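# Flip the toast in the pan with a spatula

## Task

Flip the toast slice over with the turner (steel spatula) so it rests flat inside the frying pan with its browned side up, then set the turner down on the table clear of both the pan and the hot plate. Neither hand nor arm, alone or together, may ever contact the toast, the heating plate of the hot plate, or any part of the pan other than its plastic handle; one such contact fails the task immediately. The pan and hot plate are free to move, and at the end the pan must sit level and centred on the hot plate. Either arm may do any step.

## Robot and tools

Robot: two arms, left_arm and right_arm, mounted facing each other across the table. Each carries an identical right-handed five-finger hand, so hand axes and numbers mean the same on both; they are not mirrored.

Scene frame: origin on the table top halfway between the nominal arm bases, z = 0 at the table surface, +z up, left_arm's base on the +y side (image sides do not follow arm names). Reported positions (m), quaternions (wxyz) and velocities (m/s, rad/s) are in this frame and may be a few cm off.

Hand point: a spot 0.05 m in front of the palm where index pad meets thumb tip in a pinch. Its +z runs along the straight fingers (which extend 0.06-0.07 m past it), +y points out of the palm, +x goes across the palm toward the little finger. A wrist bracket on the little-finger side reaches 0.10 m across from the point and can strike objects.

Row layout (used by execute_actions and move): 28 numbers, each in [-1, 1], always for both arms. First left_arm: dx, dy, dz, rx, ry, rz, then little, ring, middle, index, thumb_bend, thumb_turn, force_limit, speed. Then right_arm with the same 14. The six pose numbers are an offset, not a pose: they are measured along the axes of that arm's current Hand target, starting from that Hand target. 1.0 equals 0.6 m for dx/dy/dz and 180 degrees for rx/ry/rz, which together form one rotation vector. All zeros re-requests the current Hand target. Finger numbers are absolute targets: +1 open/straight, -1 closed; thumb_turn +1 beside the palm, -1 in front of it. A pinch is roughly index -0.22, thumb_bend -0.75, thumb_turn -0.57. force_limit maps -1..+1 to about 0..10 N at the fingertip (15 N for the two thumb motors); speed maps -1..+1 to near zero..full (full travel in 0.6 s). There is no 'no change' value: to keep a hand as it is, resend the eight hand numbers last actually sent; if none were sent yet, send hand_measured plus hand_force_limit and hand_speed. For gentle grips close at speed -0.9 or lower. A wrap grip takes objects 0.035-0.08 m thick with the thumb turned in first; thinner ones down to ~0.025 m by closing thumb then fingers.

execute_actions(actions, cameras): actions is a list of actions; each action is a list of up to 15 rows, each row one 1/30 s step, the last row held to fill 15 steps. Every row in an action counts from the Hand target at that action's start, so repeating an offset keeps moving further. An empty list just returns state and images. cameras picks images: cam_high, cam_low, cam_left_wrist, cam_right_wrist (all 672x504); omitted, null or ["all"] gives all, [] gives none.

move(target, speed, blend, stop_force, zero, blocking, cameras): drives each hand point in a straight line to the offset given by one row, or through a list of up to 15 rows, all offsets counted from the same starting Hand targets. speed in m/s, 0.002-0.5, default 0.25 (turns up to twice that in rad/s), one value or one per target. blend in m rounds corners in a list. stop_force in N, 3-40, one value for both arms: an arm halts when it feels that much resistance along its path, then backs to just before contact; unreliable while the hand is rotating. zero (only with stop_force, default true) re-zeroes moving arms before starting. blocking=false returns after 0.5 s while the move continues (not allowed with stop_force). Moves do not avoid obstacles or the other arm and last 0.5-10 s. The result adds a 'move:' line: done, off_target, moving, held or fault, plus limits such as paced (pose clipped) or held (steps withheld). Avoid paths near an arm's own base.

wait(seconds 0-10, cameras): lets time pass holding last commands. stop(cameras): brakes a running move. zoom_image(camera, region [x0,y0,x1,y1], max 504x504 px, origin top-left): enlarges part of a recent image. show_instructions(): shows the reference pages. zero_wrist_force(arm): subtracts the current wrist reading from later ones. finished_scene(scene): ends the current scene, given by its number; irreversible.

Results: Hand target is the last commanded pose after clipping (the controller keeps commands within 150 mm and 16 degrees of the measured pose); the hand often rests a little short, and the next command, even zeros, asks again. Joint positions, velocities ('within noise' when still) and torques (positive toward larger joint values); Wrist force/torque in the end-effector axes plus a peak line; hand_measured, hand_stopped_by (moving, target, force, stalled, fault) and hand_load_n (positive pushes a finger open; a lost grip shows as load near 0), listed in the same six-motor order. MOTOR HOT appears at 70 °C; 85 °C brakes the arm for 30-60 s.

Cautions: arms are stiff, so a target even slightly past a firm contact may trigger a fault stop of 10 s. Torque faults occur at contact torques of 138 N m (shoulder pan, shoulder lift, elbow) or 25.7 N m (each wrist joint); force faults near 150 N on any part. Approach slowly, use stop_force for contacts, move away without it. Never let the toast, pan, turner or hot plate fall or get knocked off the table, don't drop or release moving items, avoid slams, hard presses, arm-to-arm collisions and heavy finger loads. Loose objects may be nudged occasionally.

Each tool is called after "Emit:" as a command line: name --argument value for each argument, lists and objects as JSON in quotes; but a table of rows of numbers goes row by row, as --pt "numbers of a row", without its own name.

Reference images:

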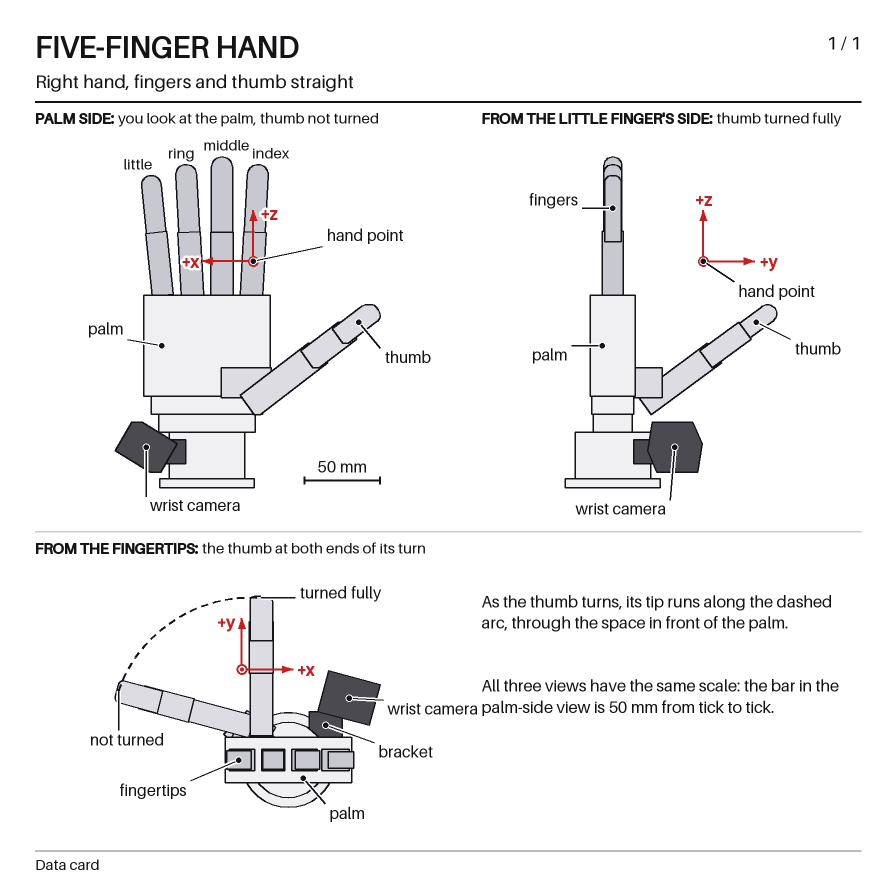

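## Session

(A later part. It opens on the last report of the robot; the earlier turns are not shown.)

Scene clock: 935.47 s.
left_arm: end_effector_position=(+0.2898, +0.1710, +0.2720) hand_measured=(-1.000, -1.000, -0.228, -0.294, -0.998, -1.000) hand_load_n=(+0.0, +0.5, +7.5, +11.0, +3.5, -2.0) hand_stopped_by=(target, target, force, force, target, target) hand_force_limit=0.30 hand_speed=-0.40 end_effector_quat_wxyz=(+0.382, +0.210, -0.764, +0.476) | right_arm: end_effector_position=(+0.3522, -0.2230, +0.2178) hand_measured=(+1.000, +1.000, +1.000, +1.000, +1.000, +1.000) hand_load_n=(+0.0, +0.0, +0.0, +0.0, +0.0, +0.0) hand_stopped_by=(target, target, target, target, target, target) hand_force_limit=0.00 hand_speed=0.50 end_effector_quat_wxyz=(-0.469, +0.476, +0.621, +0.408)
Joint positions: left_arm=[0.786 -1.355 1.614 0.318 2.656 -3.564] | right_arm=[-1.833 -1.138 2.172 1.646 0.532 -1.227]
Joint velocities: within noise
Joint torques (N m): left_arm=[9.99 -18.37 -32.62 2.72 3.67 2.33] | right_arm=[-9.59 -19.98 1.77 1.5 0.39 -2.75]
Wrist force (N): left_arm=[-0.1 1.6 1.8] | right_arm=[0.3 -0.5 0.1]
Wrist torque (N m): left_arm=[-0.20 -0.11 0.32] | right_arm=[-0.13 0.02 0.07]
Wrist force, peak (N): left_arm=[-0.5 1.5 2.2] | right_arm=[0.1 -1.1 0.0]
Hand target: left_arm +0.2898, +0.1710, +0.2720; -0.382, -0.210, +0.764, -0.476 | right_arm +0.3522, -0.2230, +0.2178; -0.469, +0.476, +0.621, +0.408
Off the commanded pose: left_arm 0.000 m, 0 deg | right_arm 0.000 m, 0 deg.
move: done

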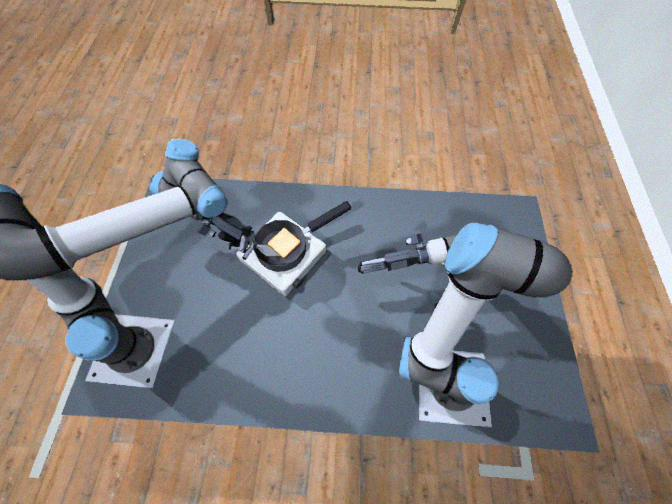

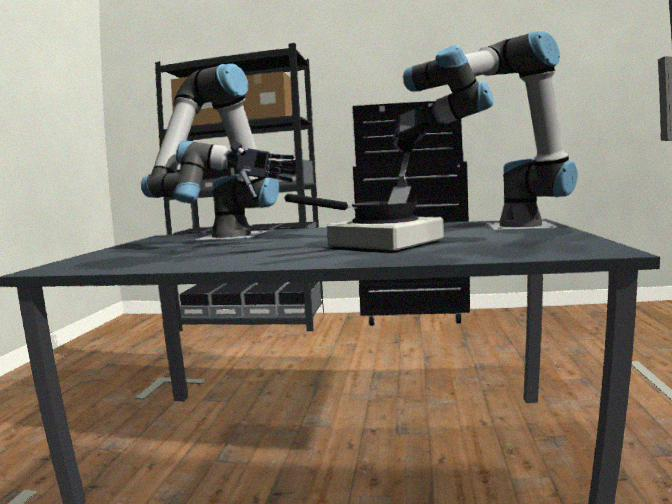

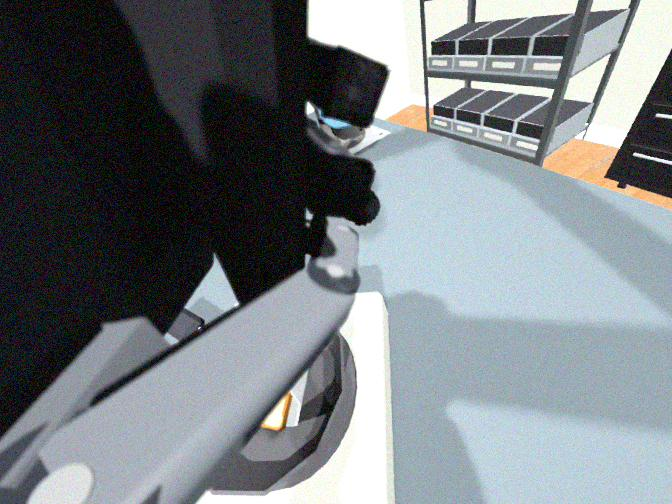

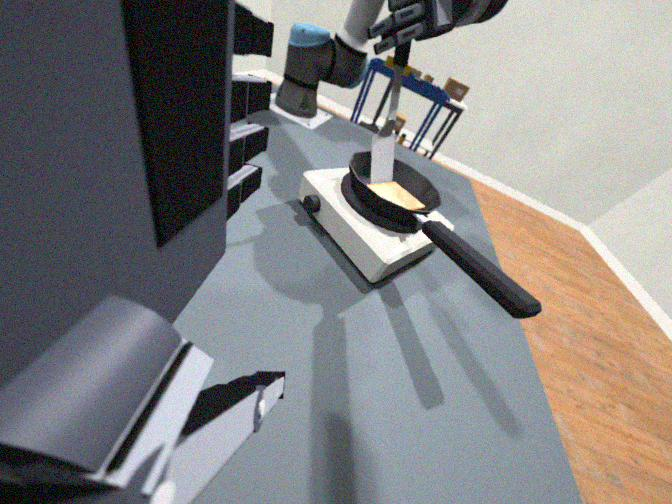

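Emit:
move --target '[-0.0125,-0.0205,-0.0028,0,0,0,-1,-1,-1,-1,-1,-1,0.3,-0.4,0,0,0,0,0,0,1,1,1,1,1,1,0,0.5]' --speed 0.02 --stop_force 4 --cameras '["cam_high","cam_right_wrist"]'

Emit:
zoom_image --camera "cam_right_wrist" --region '[320, 50, 470, 250]'

Emit:
zoom_image --camera "cam_high" --region '[240, 210, 310, 280]'

Scene clock: 940.70 s.
left_arm: end_effector_position=(+0.3035, +0.1665, +0.2735) hand_measured=(-1.000, -1.000, -0.228, -0.294, -0.998, -1.000) hand_load_n=(+0.0, +1.0, +7.5, +11.0, +3.5, -2.5) hand_stopped_by=(target, target, force, force, target, target) hand_force_limit=0.30 hand_speed=-0.40 end_effector_quat_wxyz=(+0.382, +0.210, -0.764, +0.476) | right_arm: end_effector_position=(+0.3522, -0.2230, +0.2178) hand_measured=(+1.000, +1.000, +1.000, +1.000, +1.000, +1.000) hand_load_n=(+0.0, +0.0, +0.0, +0.0, +0.0, +0.0) hand_stopped_by=(target, target, target, target, target, target) hand_force_limit=0.00 hand_speed=0.50 end_effector_quat_wxyz=(-0.469, +0.476, +0.621, +0.408)
Joint positions: left_arm=[0.803 -1.319 1.566 0.347 2.67 -3.544] | right_arm=[-1.833 -1.138 2.172 1.646 0.532 -1.227]
Joint velocities: within noise
Joint torques (N m): left_arm=[9.38 -20.51 -33.03 2.92 3.85 2.28] | right_arm=[-9.84 -20.24 1.65 1.39 0.25 -2.73]
Wrist force (N): left_arm=[-0.6 1.3 1.9] | right_arm=[0.0 -0.7 0.1]
Wrist torque (N m): left_arm=[-0.26 -0.05 0.28] | right_arm=[-0.16 0.06 0.04]
Wrist force, peak (N): left_arm=[-0.4 1.6 2.2] | right_arm=[0.1 -1.0 0.0]
Hand target: left_arm +0.3035, +0.1665, +0.2735; -0.382, -0.210, +0.764, -0.476 | right_arm +0.3522, -0.2230, +0.2178; -0.469, +0.476, +0.621, +0.408
Off the commanded pose: left_arm 0.000 m, 0 deg | right_arm 0.000 m, 0 deg.
move: done
Images, in order (width x height): cam_high 672x504, cam_right_wrist 672x504.

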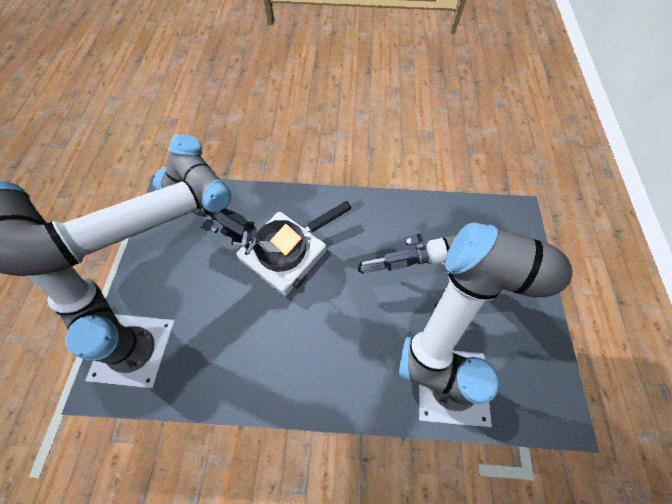

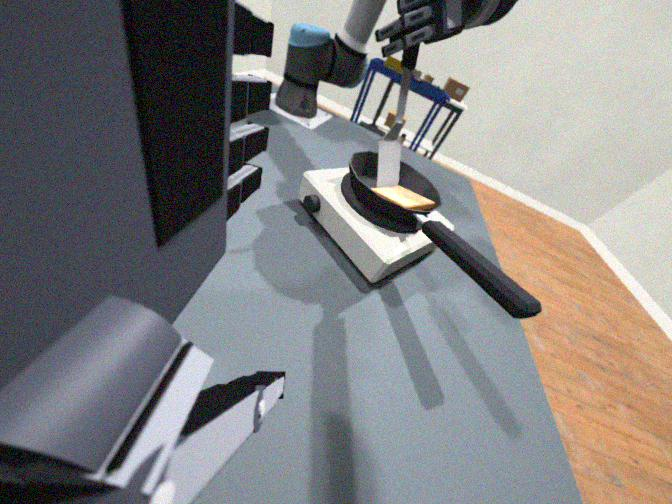

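Scaled by 2.520.

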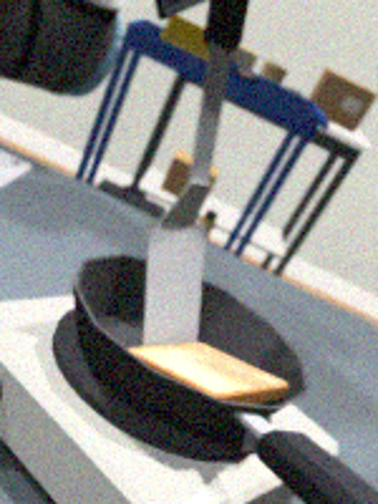

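Scaled by 7.200.

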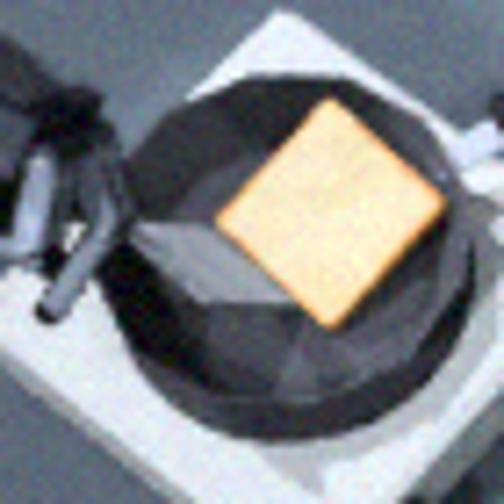

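Emit:
move --pt "0.0023 0.0822 0.004 0.0205 -0.0041 0.0721 -1 -1 -1 -1 -1 -1 0.3 -0.4 0 0 0 0 0 0 1 1 1 1 1 1 0 0.5" --pt "-0.014 0.1613 0.0132 0.041 -0.0083 0.1441 -1 -1 -1 -1 -1 -1 0.3 -0.4 0 0 0 0 0 0 1 1 1 1 1 1 0 0.5" --speed 0.05 --blend 0.02

Emit:
zoom_image --camera "cam_right_wrist" --region '[320, 50, 470, 250]'

Emit:
zoom_image --camera "cam_high" --region '[240, 210, 310, 280]'

Emit:
zoom_image --camera "cam_low" --region '[340, 140, 450, 260]'

Scene clock: 954.63 s.
left_arm: end_effector_position=(+0.2394, +0.2034, +0.2101) hand_measured=(-1.000, -1.000, -0.228, -0.294, -0.998, -1.000) hand_load_n=(+0.0, +1.0, +7.5, +11.0, +3.5, -2.5) hand_stopped_by=(target, target, force, force, target, target) hand_force_limit=0.30 hand_speed=-0.40 end_effector_quat_wxyz=(+0.241, +0.064, -0.764, +0.595) | right_arm: end_effector_position=(+0.3522, -0.2230, +0.2178) hand_measured=(+1.000, +1.000, +1.000, +1.000, +1.000, +1.000) hand_load_n=(+0.0, +0.0, +0.0, +0.0, +0.0, +0.0) hand_stopped_by=(target, target, target, target, target, target) hand_force_limit=0.00 hand_speed=0.50 end_effector_quat_wxyz=(-0.469, +0.476, +0.621, +0.408)
Joint positions: left_arm=[0.681 -1.647 2.096 -0.153 2.494 -3.372] | right_arm=[-1.833 -1.138 2.172 1.646 0.532 -1.227]
Joint velocities: within noise
Joint torques (N m): left_arm=[-9.29 -23.09 -7.55 -3.26 -2.22 2.5] | right_arm=[-9.81 -20.91 2.01 1.02 0.14 -2.77]
Wrist force (N): left_arm=[-0.5 1.1 1.8] | right_arm=[0.0 -0.8 0.2]
Wrist torque (N m): left_arm=[-0.41 0.01 0.21] | right_arm=[-0.19 0.06 0.04]
Wrist force, peak (N): left_arm=[-0.6 1.8 2.0] | right_arm=[0.0 -1.0 0.1]
Hand target: left_arm +0.2394, +0.2034, +0.2101; -0.241, -0.064, +0.764, -0.595 | right_arm +0.3522, -0.2230, +0.2178; -0.469, +0.476, +0.621, +0.408
Off the commanded pose: left_arm 0.000 m, 0 deg | right_arm 0.000 m, 0 deg.
move: done; blend cut to 0 m at target 1

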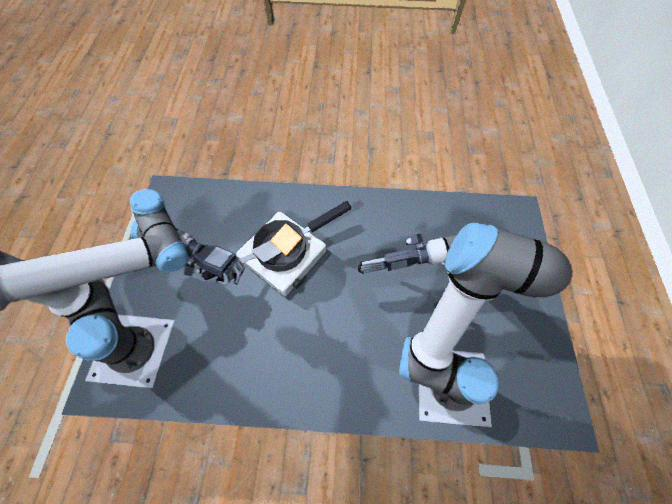

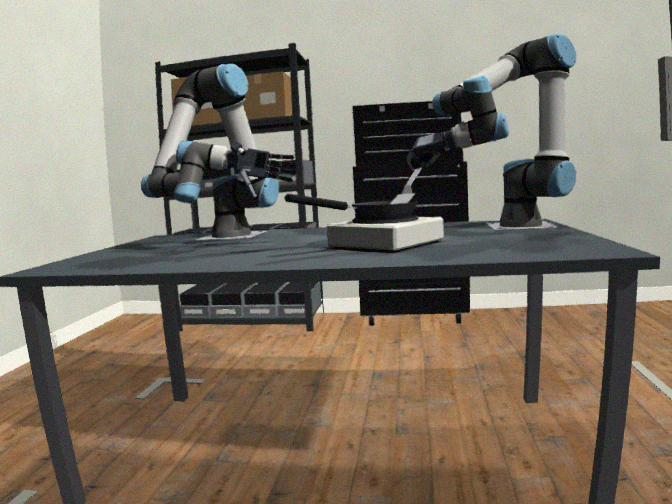

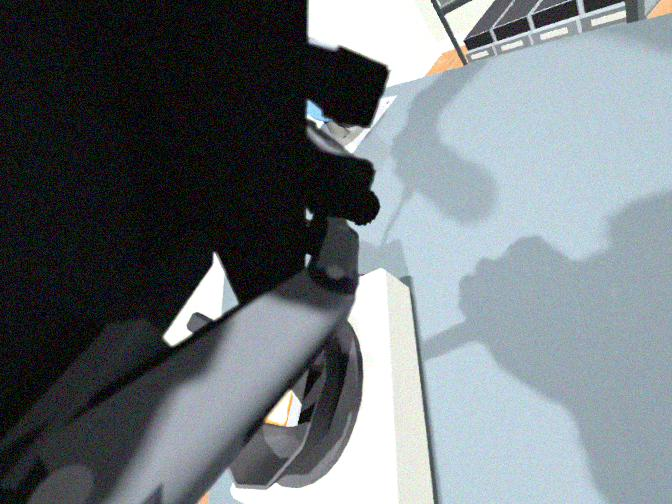

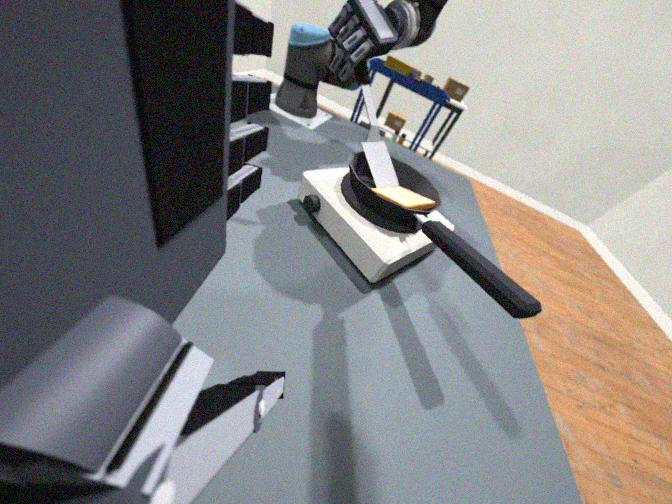

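Scaled by 2.520.

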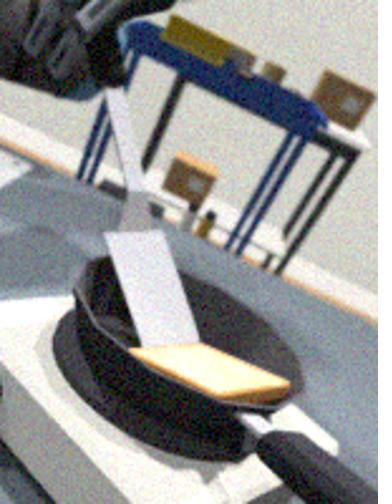

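Scaled by 7.200.

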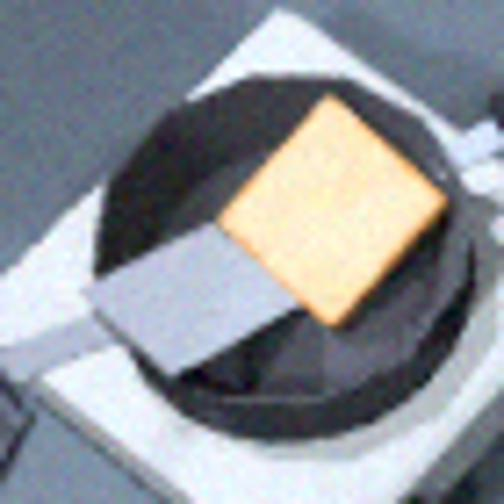

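Scaled by 4.200.

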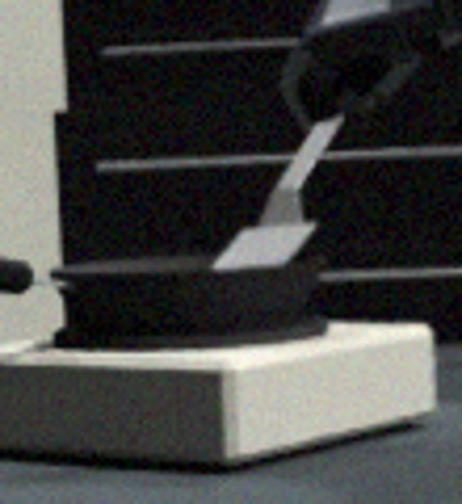

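Emit:
move --target '[-0.0299,-0.0129,0.0078,0,0,0,-1,-1,-1,-1,-1,-1,0.3,-0.4,0,0,0,0,0,0,1,1,1,1,1,1,0,0.5]' --speed 0.02 --stop_force 6 --cameras '["cam_high","cam_right_wrist"]'

Emit:
zoom_image --camera "cam_right_wrist" --region '[320, 100, 470, 250]'

Emit:
zoom_image --camera "cam_high" --region '[240, 210, 310, 280]'

Scene clock: 963.93 s.
left_arm: end_effector_position=(+0.2567, +0.1934, +0.2081) hand_measured=(-1.000, -1.000, -0.228, -0.294, -0.998, -1.000) hand_load_n=(+0.0, +1.0, +7.5, +11.0, +3.5, -2.5) hand_stopped_by=(target, target, force, force, target, target) hand_force_limit=0.30 hand_speed=-0.40 end_effector_quat_wxyz=(+0.241, +0.064, -0.764, +0.595) | right_arm: end_effector_position=(+0.3522, -0.2230, +0.2178) hand_measured=(+1.000, +1.000, +1.000, +1.000, +1.000, +1.000) hand_load_n=(+0.0, +0.0, +0.5, +0.0, +0.0, +0.0) hand_stopped_by=(target, target, target, target, target, target) hand_force_limit=0.00 hand_speed=0.50 end_effector_quat_wxyz=(-0.469, +0.476, +0.621, +0.408)
Joint positions: left_arm=[0.706 -1.59 2.049 -0.153 2.518 -3.359] | right_arm=[-1.833 -1.138 2.172 1.646 0.532 -1.227]
Joint velocities: within noise
Joint torques (N m): left_arm=[9.97 -9.41 -32.95 2.02 3.25 2.61] | right_arm=[-9.41 -21.25 1.97 0.85 0.06 -2.77]
Wrist force (N): left_arm=[-0.3 1.2 1.9] | right_arm=[-0.3 -0.6 0.3]
Wrist torque (N m): left_arm=[-0.40 0.01 0.19] | right_arm=[-0.15 0.10 0.03]
Wrist force, peak (N): left_arm=[0.0 1.1 2.3] | right_arm=[0.0 -1.0 0.1]
Hand target: left_arm +0.2567, +0.1934, +0.2081; -0.241, -0.064, +0.764, -0.595 | right_arm +0.3522, -0.2230, +0.2178; -0.469, +0.476, +0.621, +0.408
Off the commanded pose: left_arm 0.000 m, 0 deg | right_arm 0.000 m, 0 deg.
move: done
Images, in order (width x height): cam_high 672x504, cam_right_wrist 672x504.

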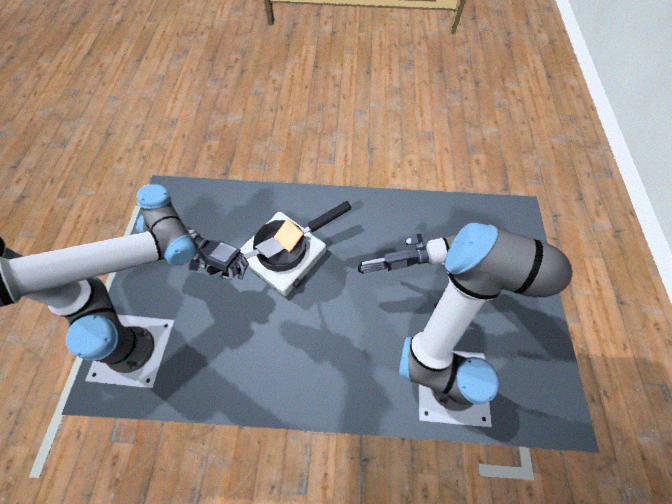

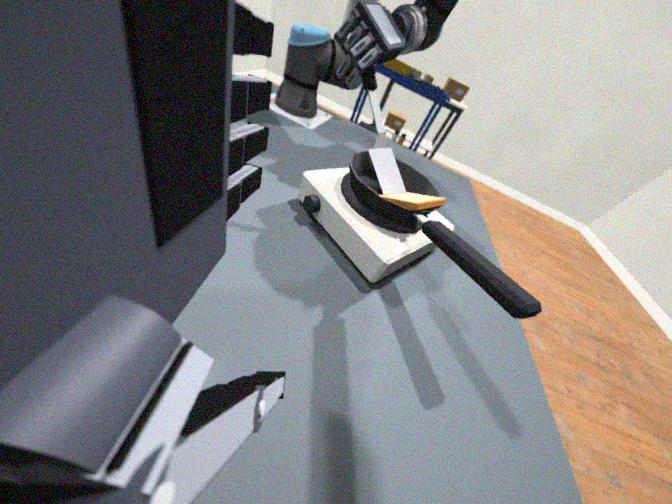

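Scaled by 3.360.

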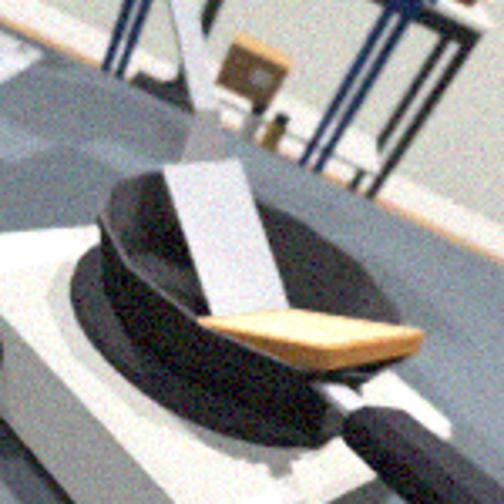

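Scaled by 7.200.

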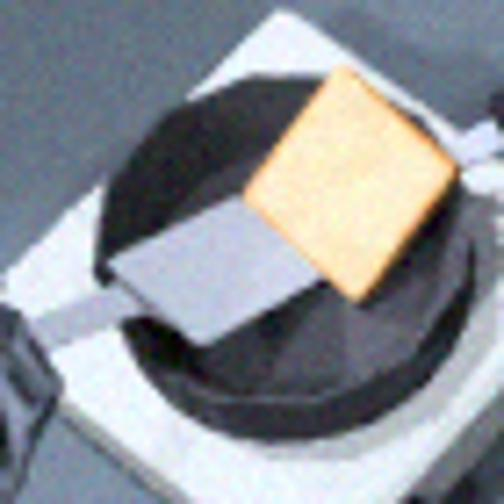

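Emit:
move --target '[0.0299,0.0129,-0.0078,0,0,0,-1,-1,-1,-1,-1,-1,0.3,-0.4,0,0,0,0,0,0,1,1,1,1,1,1,0,0.5]' --speed 0.03 --cameras '["cam_high","cam_right_wrist"]'

Emit:
zoom_image --camera "cam_right_wrist" --region '[320, 100, 470, 250]'

Emit:
zoom_image --camera "cam_high" --region '[240, 210, 310, 280]'

Scene clock: 988.43 s.
left_arm: end_effector_position=(+0.2394, +0.2034, +0.2101) hand_measured=(-1.000, -1.000, -0.228, -0.294, -0.998, -1.000) hand_load_n=(+0.0, +1.0, +7.0, +11.0, +3.5, -2.5) hand_stopped_by=(target, target, force, force, target, target) hand_force_limit=0.30 hand_speed=-0.40 end_effector_quat_wxyz=(+0.241, +0.064, -0.764, +0.595) | right_arm: end_effector_position=(+0.3522, -0.2230, +0.2178) hand_measured=(+1.000, +1.000, +1.000, +1.000, +1.000, +1.000) hand_load_n=(+0.0, +0.0, +0.0, +0.0, +0.0, +0.0) hand_stopped_by=(target, target, target, target, target, target) hand_force_limit=0.00 hand_speed=0.50 end_effector_quat_wxyz=(-0.469, +0.476, +0.621, +0.408)
Joint positions: left_arm=[0.681 -1.647 2.096 -0.153 2.494 -3.372] | right_arm=[-1.833 -1.138 2.172 1.646 0.532 -1.227]
Joint velocities: within noise
Joint torques (N m): left_arm=[-7.28 -23.55 -10.7 1.79 -2.3 -2.62] | right_arm=[-9.73 -21.44 2.2 0.68 0.02 -2.75]
Wrist force (N): left_arm=[-0.5 1.5 1.5] | right_arm=[0.1 -0.7 0.2]
Wrist torque (N m): left_arm=[-0.34 0.01 0.22] | right_arm=[-0.16 0.05 0.05]
Wrist force, peak (N): left_arm=[-0.5 1.0 2.2] | right_arm=[0.1 -1.0 0.0]
Hand target: left_arm +0.2394, +0.2034, +0.2101; -0.241, -0.064, +0.764, -0.595 | right_arm +0.3522, -0.2230, +0.2178; -0.469, +0.476, +0.621, +0.408
Off the commanded pose: left_arm 0.000 m, 0 deg | right_arm 0.000 m, 0 deg.
move: done
Images, in order (width x height): cam_high 672x504, cam_right_wrist 672x504.

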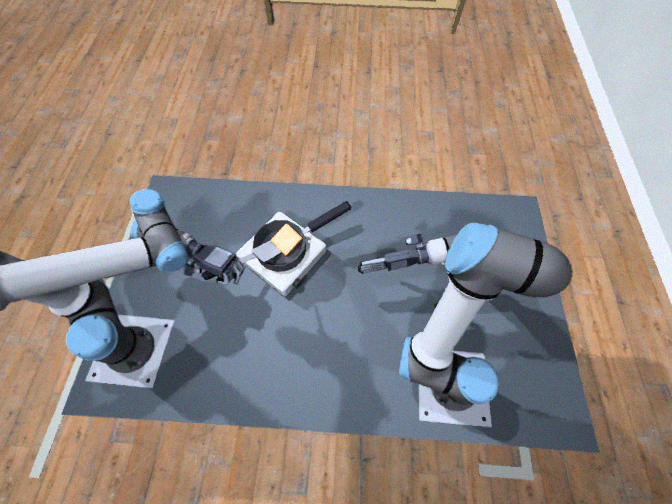

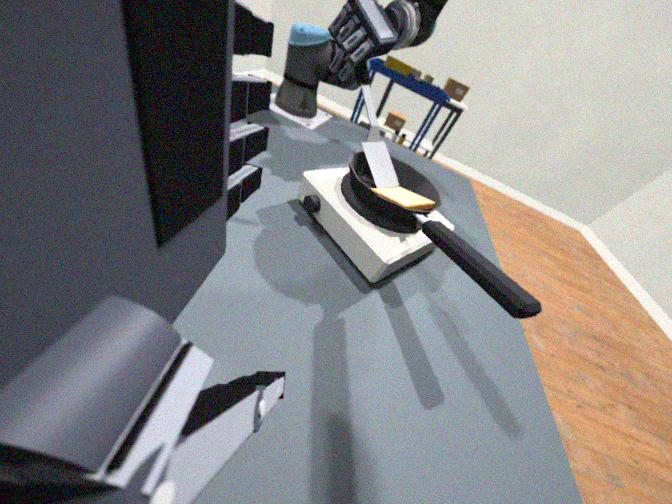

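Scaled by 3.360.

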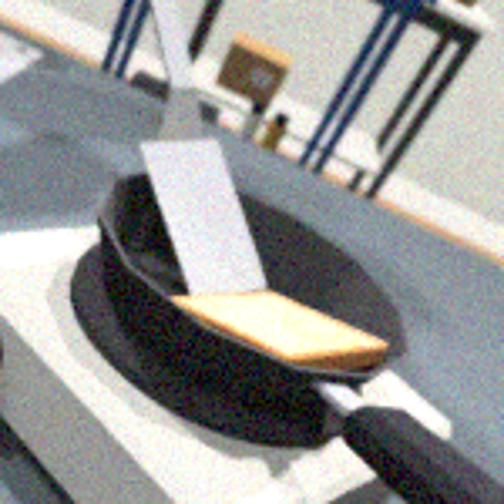

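Scaled by 7.200.

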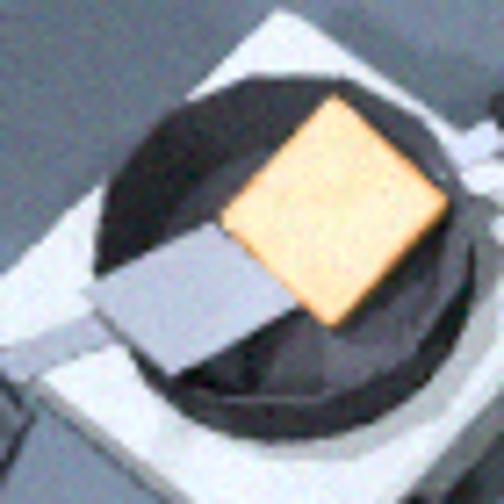

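Emit:
move --target '[-0.0426,-0.0238,0.0109,0,0,0,-1,-1,-1,-1,-1,-1,0.3,-0.4,0,0,0,0,0,0,1,1,1,1,1,1,0,0.5]' --speed 0.03 --stop_force 8 --cameras '["cam_high","cam_right_wrist"]'

Emit:
zoom_image --camera "cam_right_wrist" --region '[320, 100, 470, 250]'

Emit:
zoom_image --camera "cam_high" --region '[240, 210, 310, 280]'

Scene clock: 997.47 s.
left_arm: end_effector_position=(+0.2653, +0.1884, +0.2101) hand_measured=(-1.000, -1.000, -0.228, -0.294, -0.998, -1.000) hand_load_n=(+0.0, +1.0, +7.5, +10.5, +3.5, -2.0) hand_stopped_by=(target, target, force, force, target, target) hand_force_limit=0.30 hand_speed=-0.40 end_effector_quat_wxyz=(+0.241, +0.064, -0.764, +0.595) | right_arm: end_effector_position=(+0.3522, -0.2230, +0.2178) hand_measured=(+1.000, +1.000, +1.000, +1.000, +1.000, +1.000) hand_load_n=(+0.0, -0.5, +0.0, +0.0, +0.0, +0.0) hand_stopped_by=(target, target, target, target, target, target) hand_force_limit=0.00 hand_speed=0.50 end_effector_quat_wxyz=(-0.469, +0.476, +0.621, +0.408)
Joint positions: left_arm=[0.717 -1.565 2.019 -0.143 2.528 -3.353] | right_arm=[-1.833 -1.138 2.172 1.646 0.532 -1.227]
Joint velocities: within noise
Joint torques (N m): left_arm=[9.79 -9.98 -33.42 2.03 3.36 2.48] | right_arm=[-9.49 -22.27 1.84 0.44 -0.12 -2.72]
Wrist force (N): left_arm=[-0.4 1.0 1.9] | right_arm=[0.3 -0.7 0.0]
Wrist torque (N m): left_arm=[-0.44 0.03 0.15] | right_arm=[-0.15 0.03 0.06]
Wrist force, peak (N): left_arm=[-0.4 1.3 2.2] | right_arm=[0.0 -1.2 0.2]
Hand target: left_arm +0.2653, +0.1884, +0.2101; -0.241, -0.064, +0.764, -0.595 | right_arm +0.3522, -0.2230, +0.2178; -0.469, +0.476, +0.621, +0.408
Off the commanded pose: left_arm 0.000 m, 0 deg | right_arm 0.000 m, 0 deg.
move: done
Images, in order (width x height): cam_high 672x504, cam_right_wrist 672x504.

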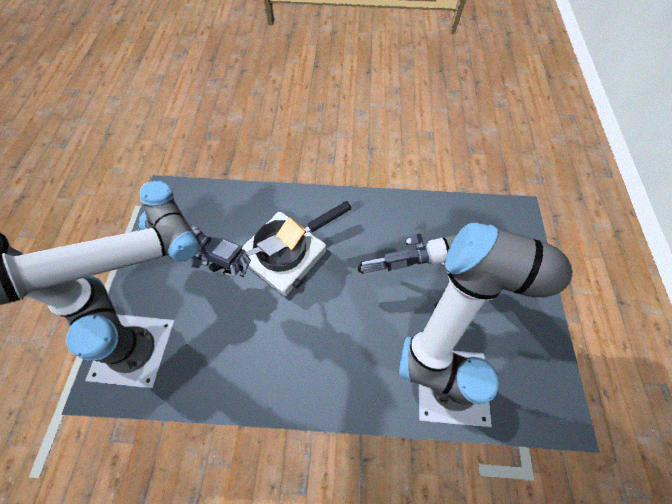

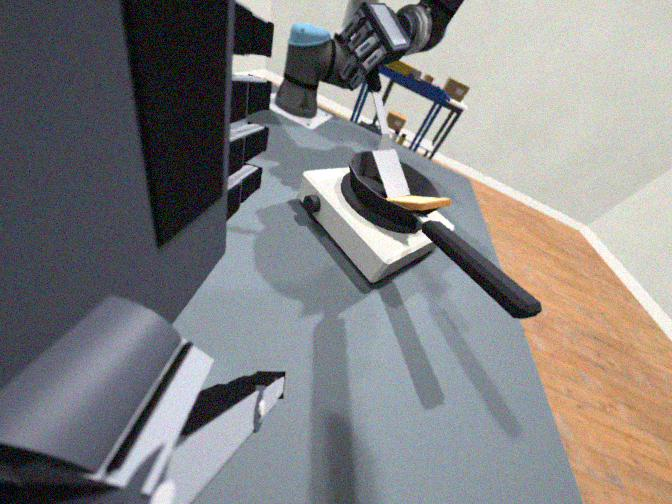

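Scaled by 3.360.

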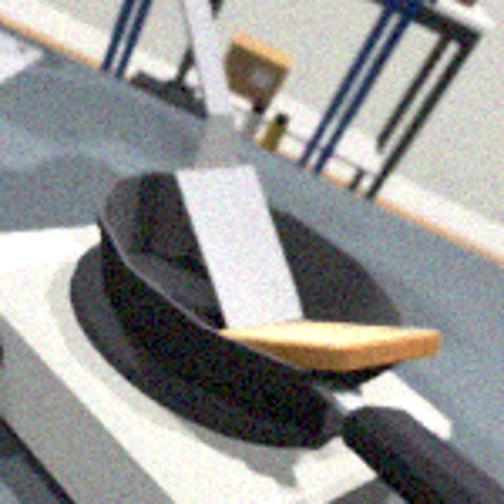

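Scaled by 7.200.

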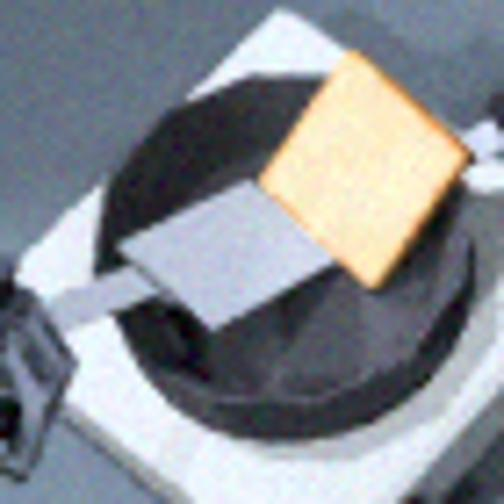

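Emit:
move --pt "0.0426 0.0238 -0.0109 0 0 0 -1 -1 -1 -1 -1 -1 0.3 -0.4 0 0 0 0 0 0 1 1 1 1 1 1 0 0.5" --speed 0.03 --cameras '[]'

Emit:
move --pt "-0.0296 0.0586 0.0117 0 0 0 -1 -1 -1 -1 -1 -1 0.3 -0.4 0 0 0 0 0 0 1 1 1 1 1 1 0 0.5" --speed 0.02 --stop_force 3

Emit:
zoom_image --camera "cam_right_wrist" --region '[320, 100, 470, 250]'

Emit:
zoom_image --camera "cam_high" --region '[240, 210, 310, 280]'

Scene clock: 1023.73 s.
left_arm: end_effector_position=(+0.2394, +0.2034, +0.2101) hand_measured=(-1.000, -1.000, -0.228, -0.294, -0.998, -1.000) hand_load_n=(+0.0, +1.0, +7.5, +11.5, +3.5, -2.5) hand_stopped_by=(target, target, force, force, target, target) hand_force_limit=0.30 hand_speed=-0.40 end_effector_quat_wxyz=(+0.241, +0.064, -0.764, +0.595) | right_arm: end_effector_position=(+0.3522, -0.2230, +0.2178) hand_measured=(+1.000, +1.000, +1.000, +1.000, +1.000, +1.000) hand_load_n=(+0.0, +0.0, +0.0, +0.0, +0.0, +0.0) hand_stopped_by=(target, target, target, target, target, target) hand_force_limit=0.00 hand_speed=0.50 end_effector_quat_wxyz=(-0.469, +0.476, +0.621, +0.408)
Joint positions: left_arm=[0.681 -1.647 2.096 -0.153 2.494 -3.372] | right_arm=[-1.833 -1.138 2.172 1.646 0.532 -1.227]
Joint velocities: within noise
Joint torques (N m): left_arm=[-7.64 -20.86 -10.02 -2.85 -2.5 -2.74] | right_arm=[-9.21 -22.55 1.83 0.43 -0.25 -2.71]
Wrist force (N): left_arm=[-0.6 1.1 1.7] | right_arm=[0.1 -0.6 0.1]
Wrist torque (N m): left_arm=[-0.41 0.03 0.20] | right_arm=[-0.14 0.05 0.05]
Wrist force, peak (N): left_arm=[-0.1 1.5 2.1] | right_arm=[0.2 -0.9 0.1]
Hand target: left_arm +0.2394, +0.2034, +0.2101; -0.241, -0.064, +0.764, -0.595 | right_arm +0.3522, -0.2230, +0.2178; -0.469, +0.476, +0.621, +0.408
Off the commanded pose: left_arm 0.000 m, 0 deg | right_arm 0.000 m, 0 deg.
move: done
No camera images: "cameras" was empty.

Scene clock: 1026.67 s.
left_arm: end_effector_position=(+0.2394, +0.2035, +0.1700) hand_measured=(-1.000, -1.000, -0.228, -0.294, -0.998, -1.000) hand_load_n=(+0.0, +0.5, +7.5, +11.0, +3.5, -2.5) hand_stopped_by=(target, target, force, force, target, target) hand_force_limit=0.30 hand_speed=-0.40 end_effector_quat_wxyz=(+0.241, +0.064, -0.764, +0.595) | right_arm: end_effector_position=(+0.3522, -0.2230, +0.2178) hand_measured=(+1.000, +1.000, +1.000, +1.000, +1.000, +1.000) hand_load_n=(+0.0, +0.0, +0.0, +0.0, +0.0, +0.0) hand_stopped_by=(target, target, target, target, target, target) hand_force_limit=0.00 hand_speed=0.50 end_effector_quat_wxyz=(-0.469, +0.476, +0.621, +0.408)
Joint positions: left_arm=[0.681 -1.593 2.163 -0.274 2.494 -3.372] | right_arm=[-1.833 -1.138 2.172 1.646 0.532 -1.227]
Joint velocities: within noise
Joint torques (N m): left_arm=[-6.93 -6.7 -7.28 -2.75 -1.35 -2.75] | right_arm=[-9.87 -22.17 1.39 0.36 -0.28 -2.66]
Wrist force (N): left_arm=[0.2 0.1 1.6] | right_arm=[0.1 -0.8 -0.1]
Wrist torque (N m): left_arm=[-0.43 0.00 0.32] | right_arm=[-0.16 0.05 0.05]
Wrist force, peak (N): left_arm=[-0.2 1.1 1.9] | right_arm=[0.0 -1.0 0.2]
Hand target: left_arm +0.2394, +0.2035, +0.1700; -0.241, -0.064, +0.764, -0.595 | right_arm +0.3522, -0.2230, +0.2178; -0.469, +0.476, +0.621, +0.408
Off the commanded pose: left_arm 0.000 m, 0 deg | right_arm 0.000 m, 0 deg.
move: done

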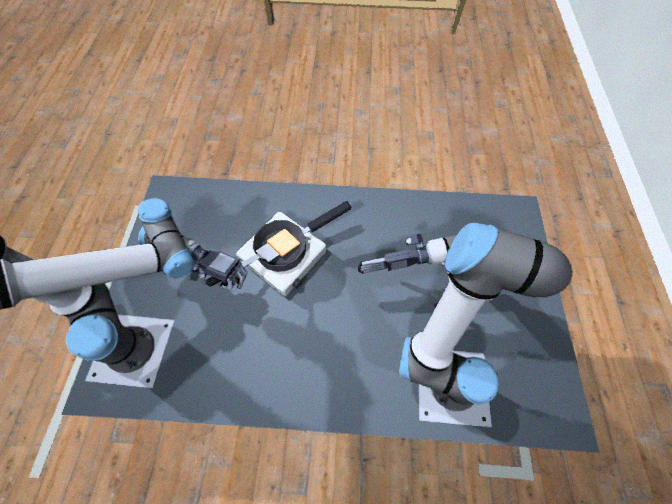

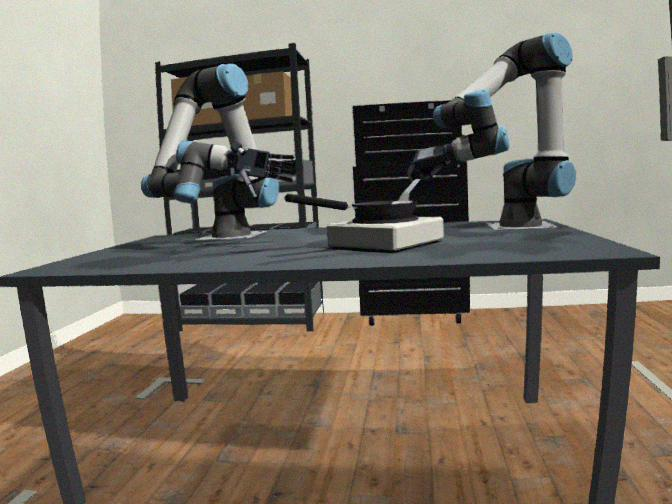

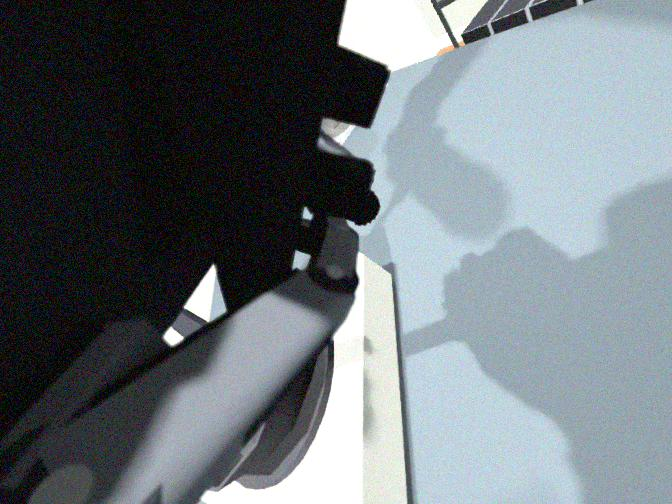

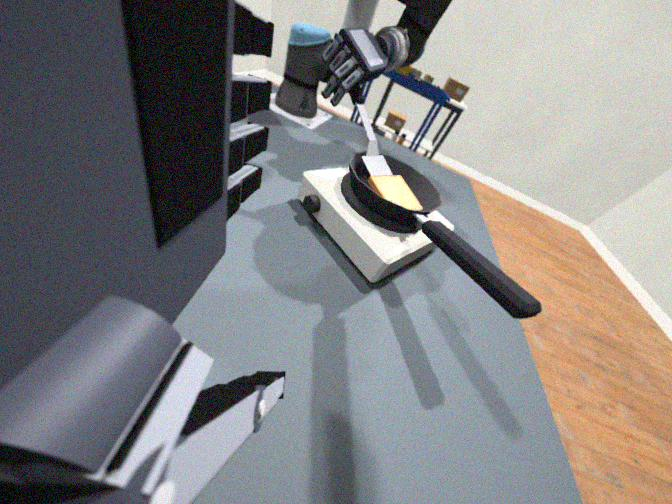

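Scaled by 3.360.

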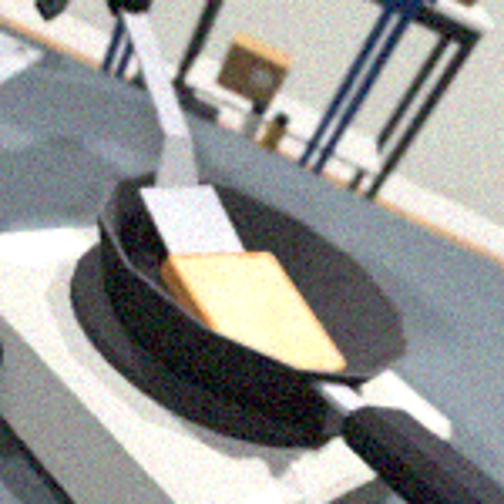

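Scaled by 7.200.

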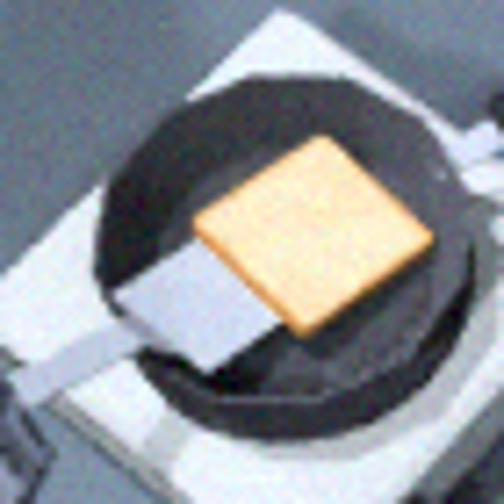

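Emit:
move --pt "-0.0426 -0.0238 0.0109 0 0 0 -1 -1 -1 -1 -1 -1 0.3 -0.4 0 0 0 0 0 0 1 1 1 1 1 1 0 0.5" --speed 0.03 --stop_force 5 --cameras '["cam_high","cam_right_wrist"]'

Emit:
zoom_image --camera "cam_right_wrist" --region '[320, 100, 470, 250]'

Emit:
zoom_image --camera "cam_high" --region '[240, 210, 310, 280]'

Scene clock: 1032.67 s.
left_arm: end_effector_position=(+0.2653, +0.1884, +0.1701) hand_measured=(-1.000, -1.000, -0.228, -0.294, -0.998, -1.000) hand_load_n=(+0.0, +0.5, +7.5, +11.0, +3.5, -3.0) hand_stopped_by=(target, target, force, force, target, target) hand_force_limit=0.30 hand_speed=-0.40 end_effector_quat_wxyz=(+0.241, +0.064, -0.764, +0.595) | right_arm: end_effector_position=(+0.3522, -0.2230, +0.2178) hand_measured=(+1.000, +1.000, +1.000, +1.000, +1.000, +1.000) hand_load_n=(+0.0, +0.0, +0.0, -0.5, +0.0, +0.0) hand_stopped_by=(target, target, target, target, target, target) hand_force_limit=0.00 hand_speed=0.50 end_effector_quat_wxyz=(-0.469, +0.476, +0.621, +0.408)
Joint positions: left_arm=[0.717 -1.513 2.082 -0.258 2.528 -3.353] | right_arm=[-1.833 -1.138 2.172 1.646 0.532 -1.227]
Joint velocities: within noise
Joint torques (N m): left_arm=[9.49 -10.58 -30.93 2.32 3.19 2.37] | right_arm=[-9.89 -22.69 1.74 0.26 -0.35 -2.64]
Wrist force (N): left_arm=[0.5 0.4 1.6] | right_arm=[-0.1 -0.6 -0.1]
Wrist torque (N m): left_arm=[-0.39 -0.03 0.36] | right_arm=[-0.14 0.08 0.04]
Wrist force, peak (N): left_arm=[0.7 0.5 1.9] | right_arm=[-0.1 -1.0 0.2]
Hand target: left_arm +0.2653, +0.1884, +0.1701; -0.241, -0.064, +0.764, -0.595 | right_arm +0.3522, -0.2230, +0.2178; -0.469, +0.476, +0.621, +0.408
Off the commanded pose: left_arm 0.000 m, 0 deg | right_arm 0.000 m, 0 deg.
move: done
Images, in order (width x height): cam_high 672x504, cam_right_wrist 672x504.

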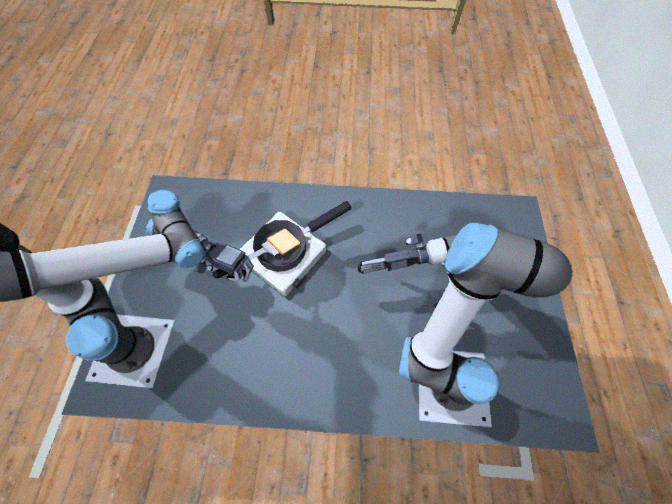

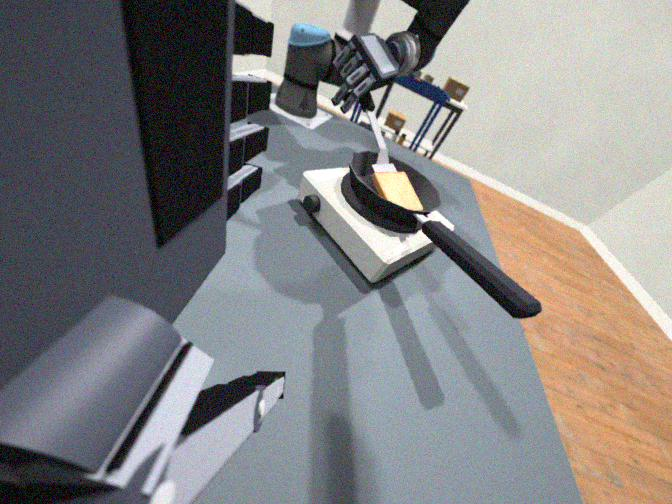

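Scaled by 3.360.

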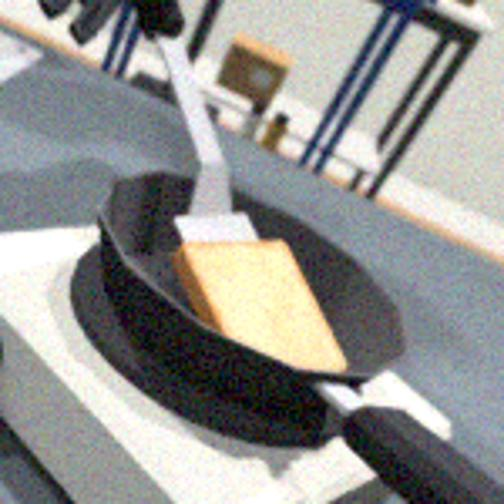

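Scaled by 7.200.

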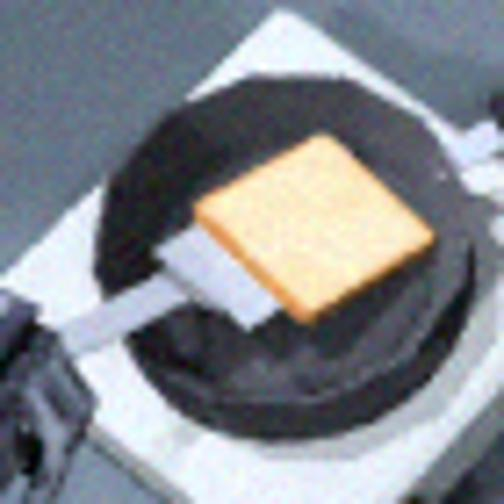

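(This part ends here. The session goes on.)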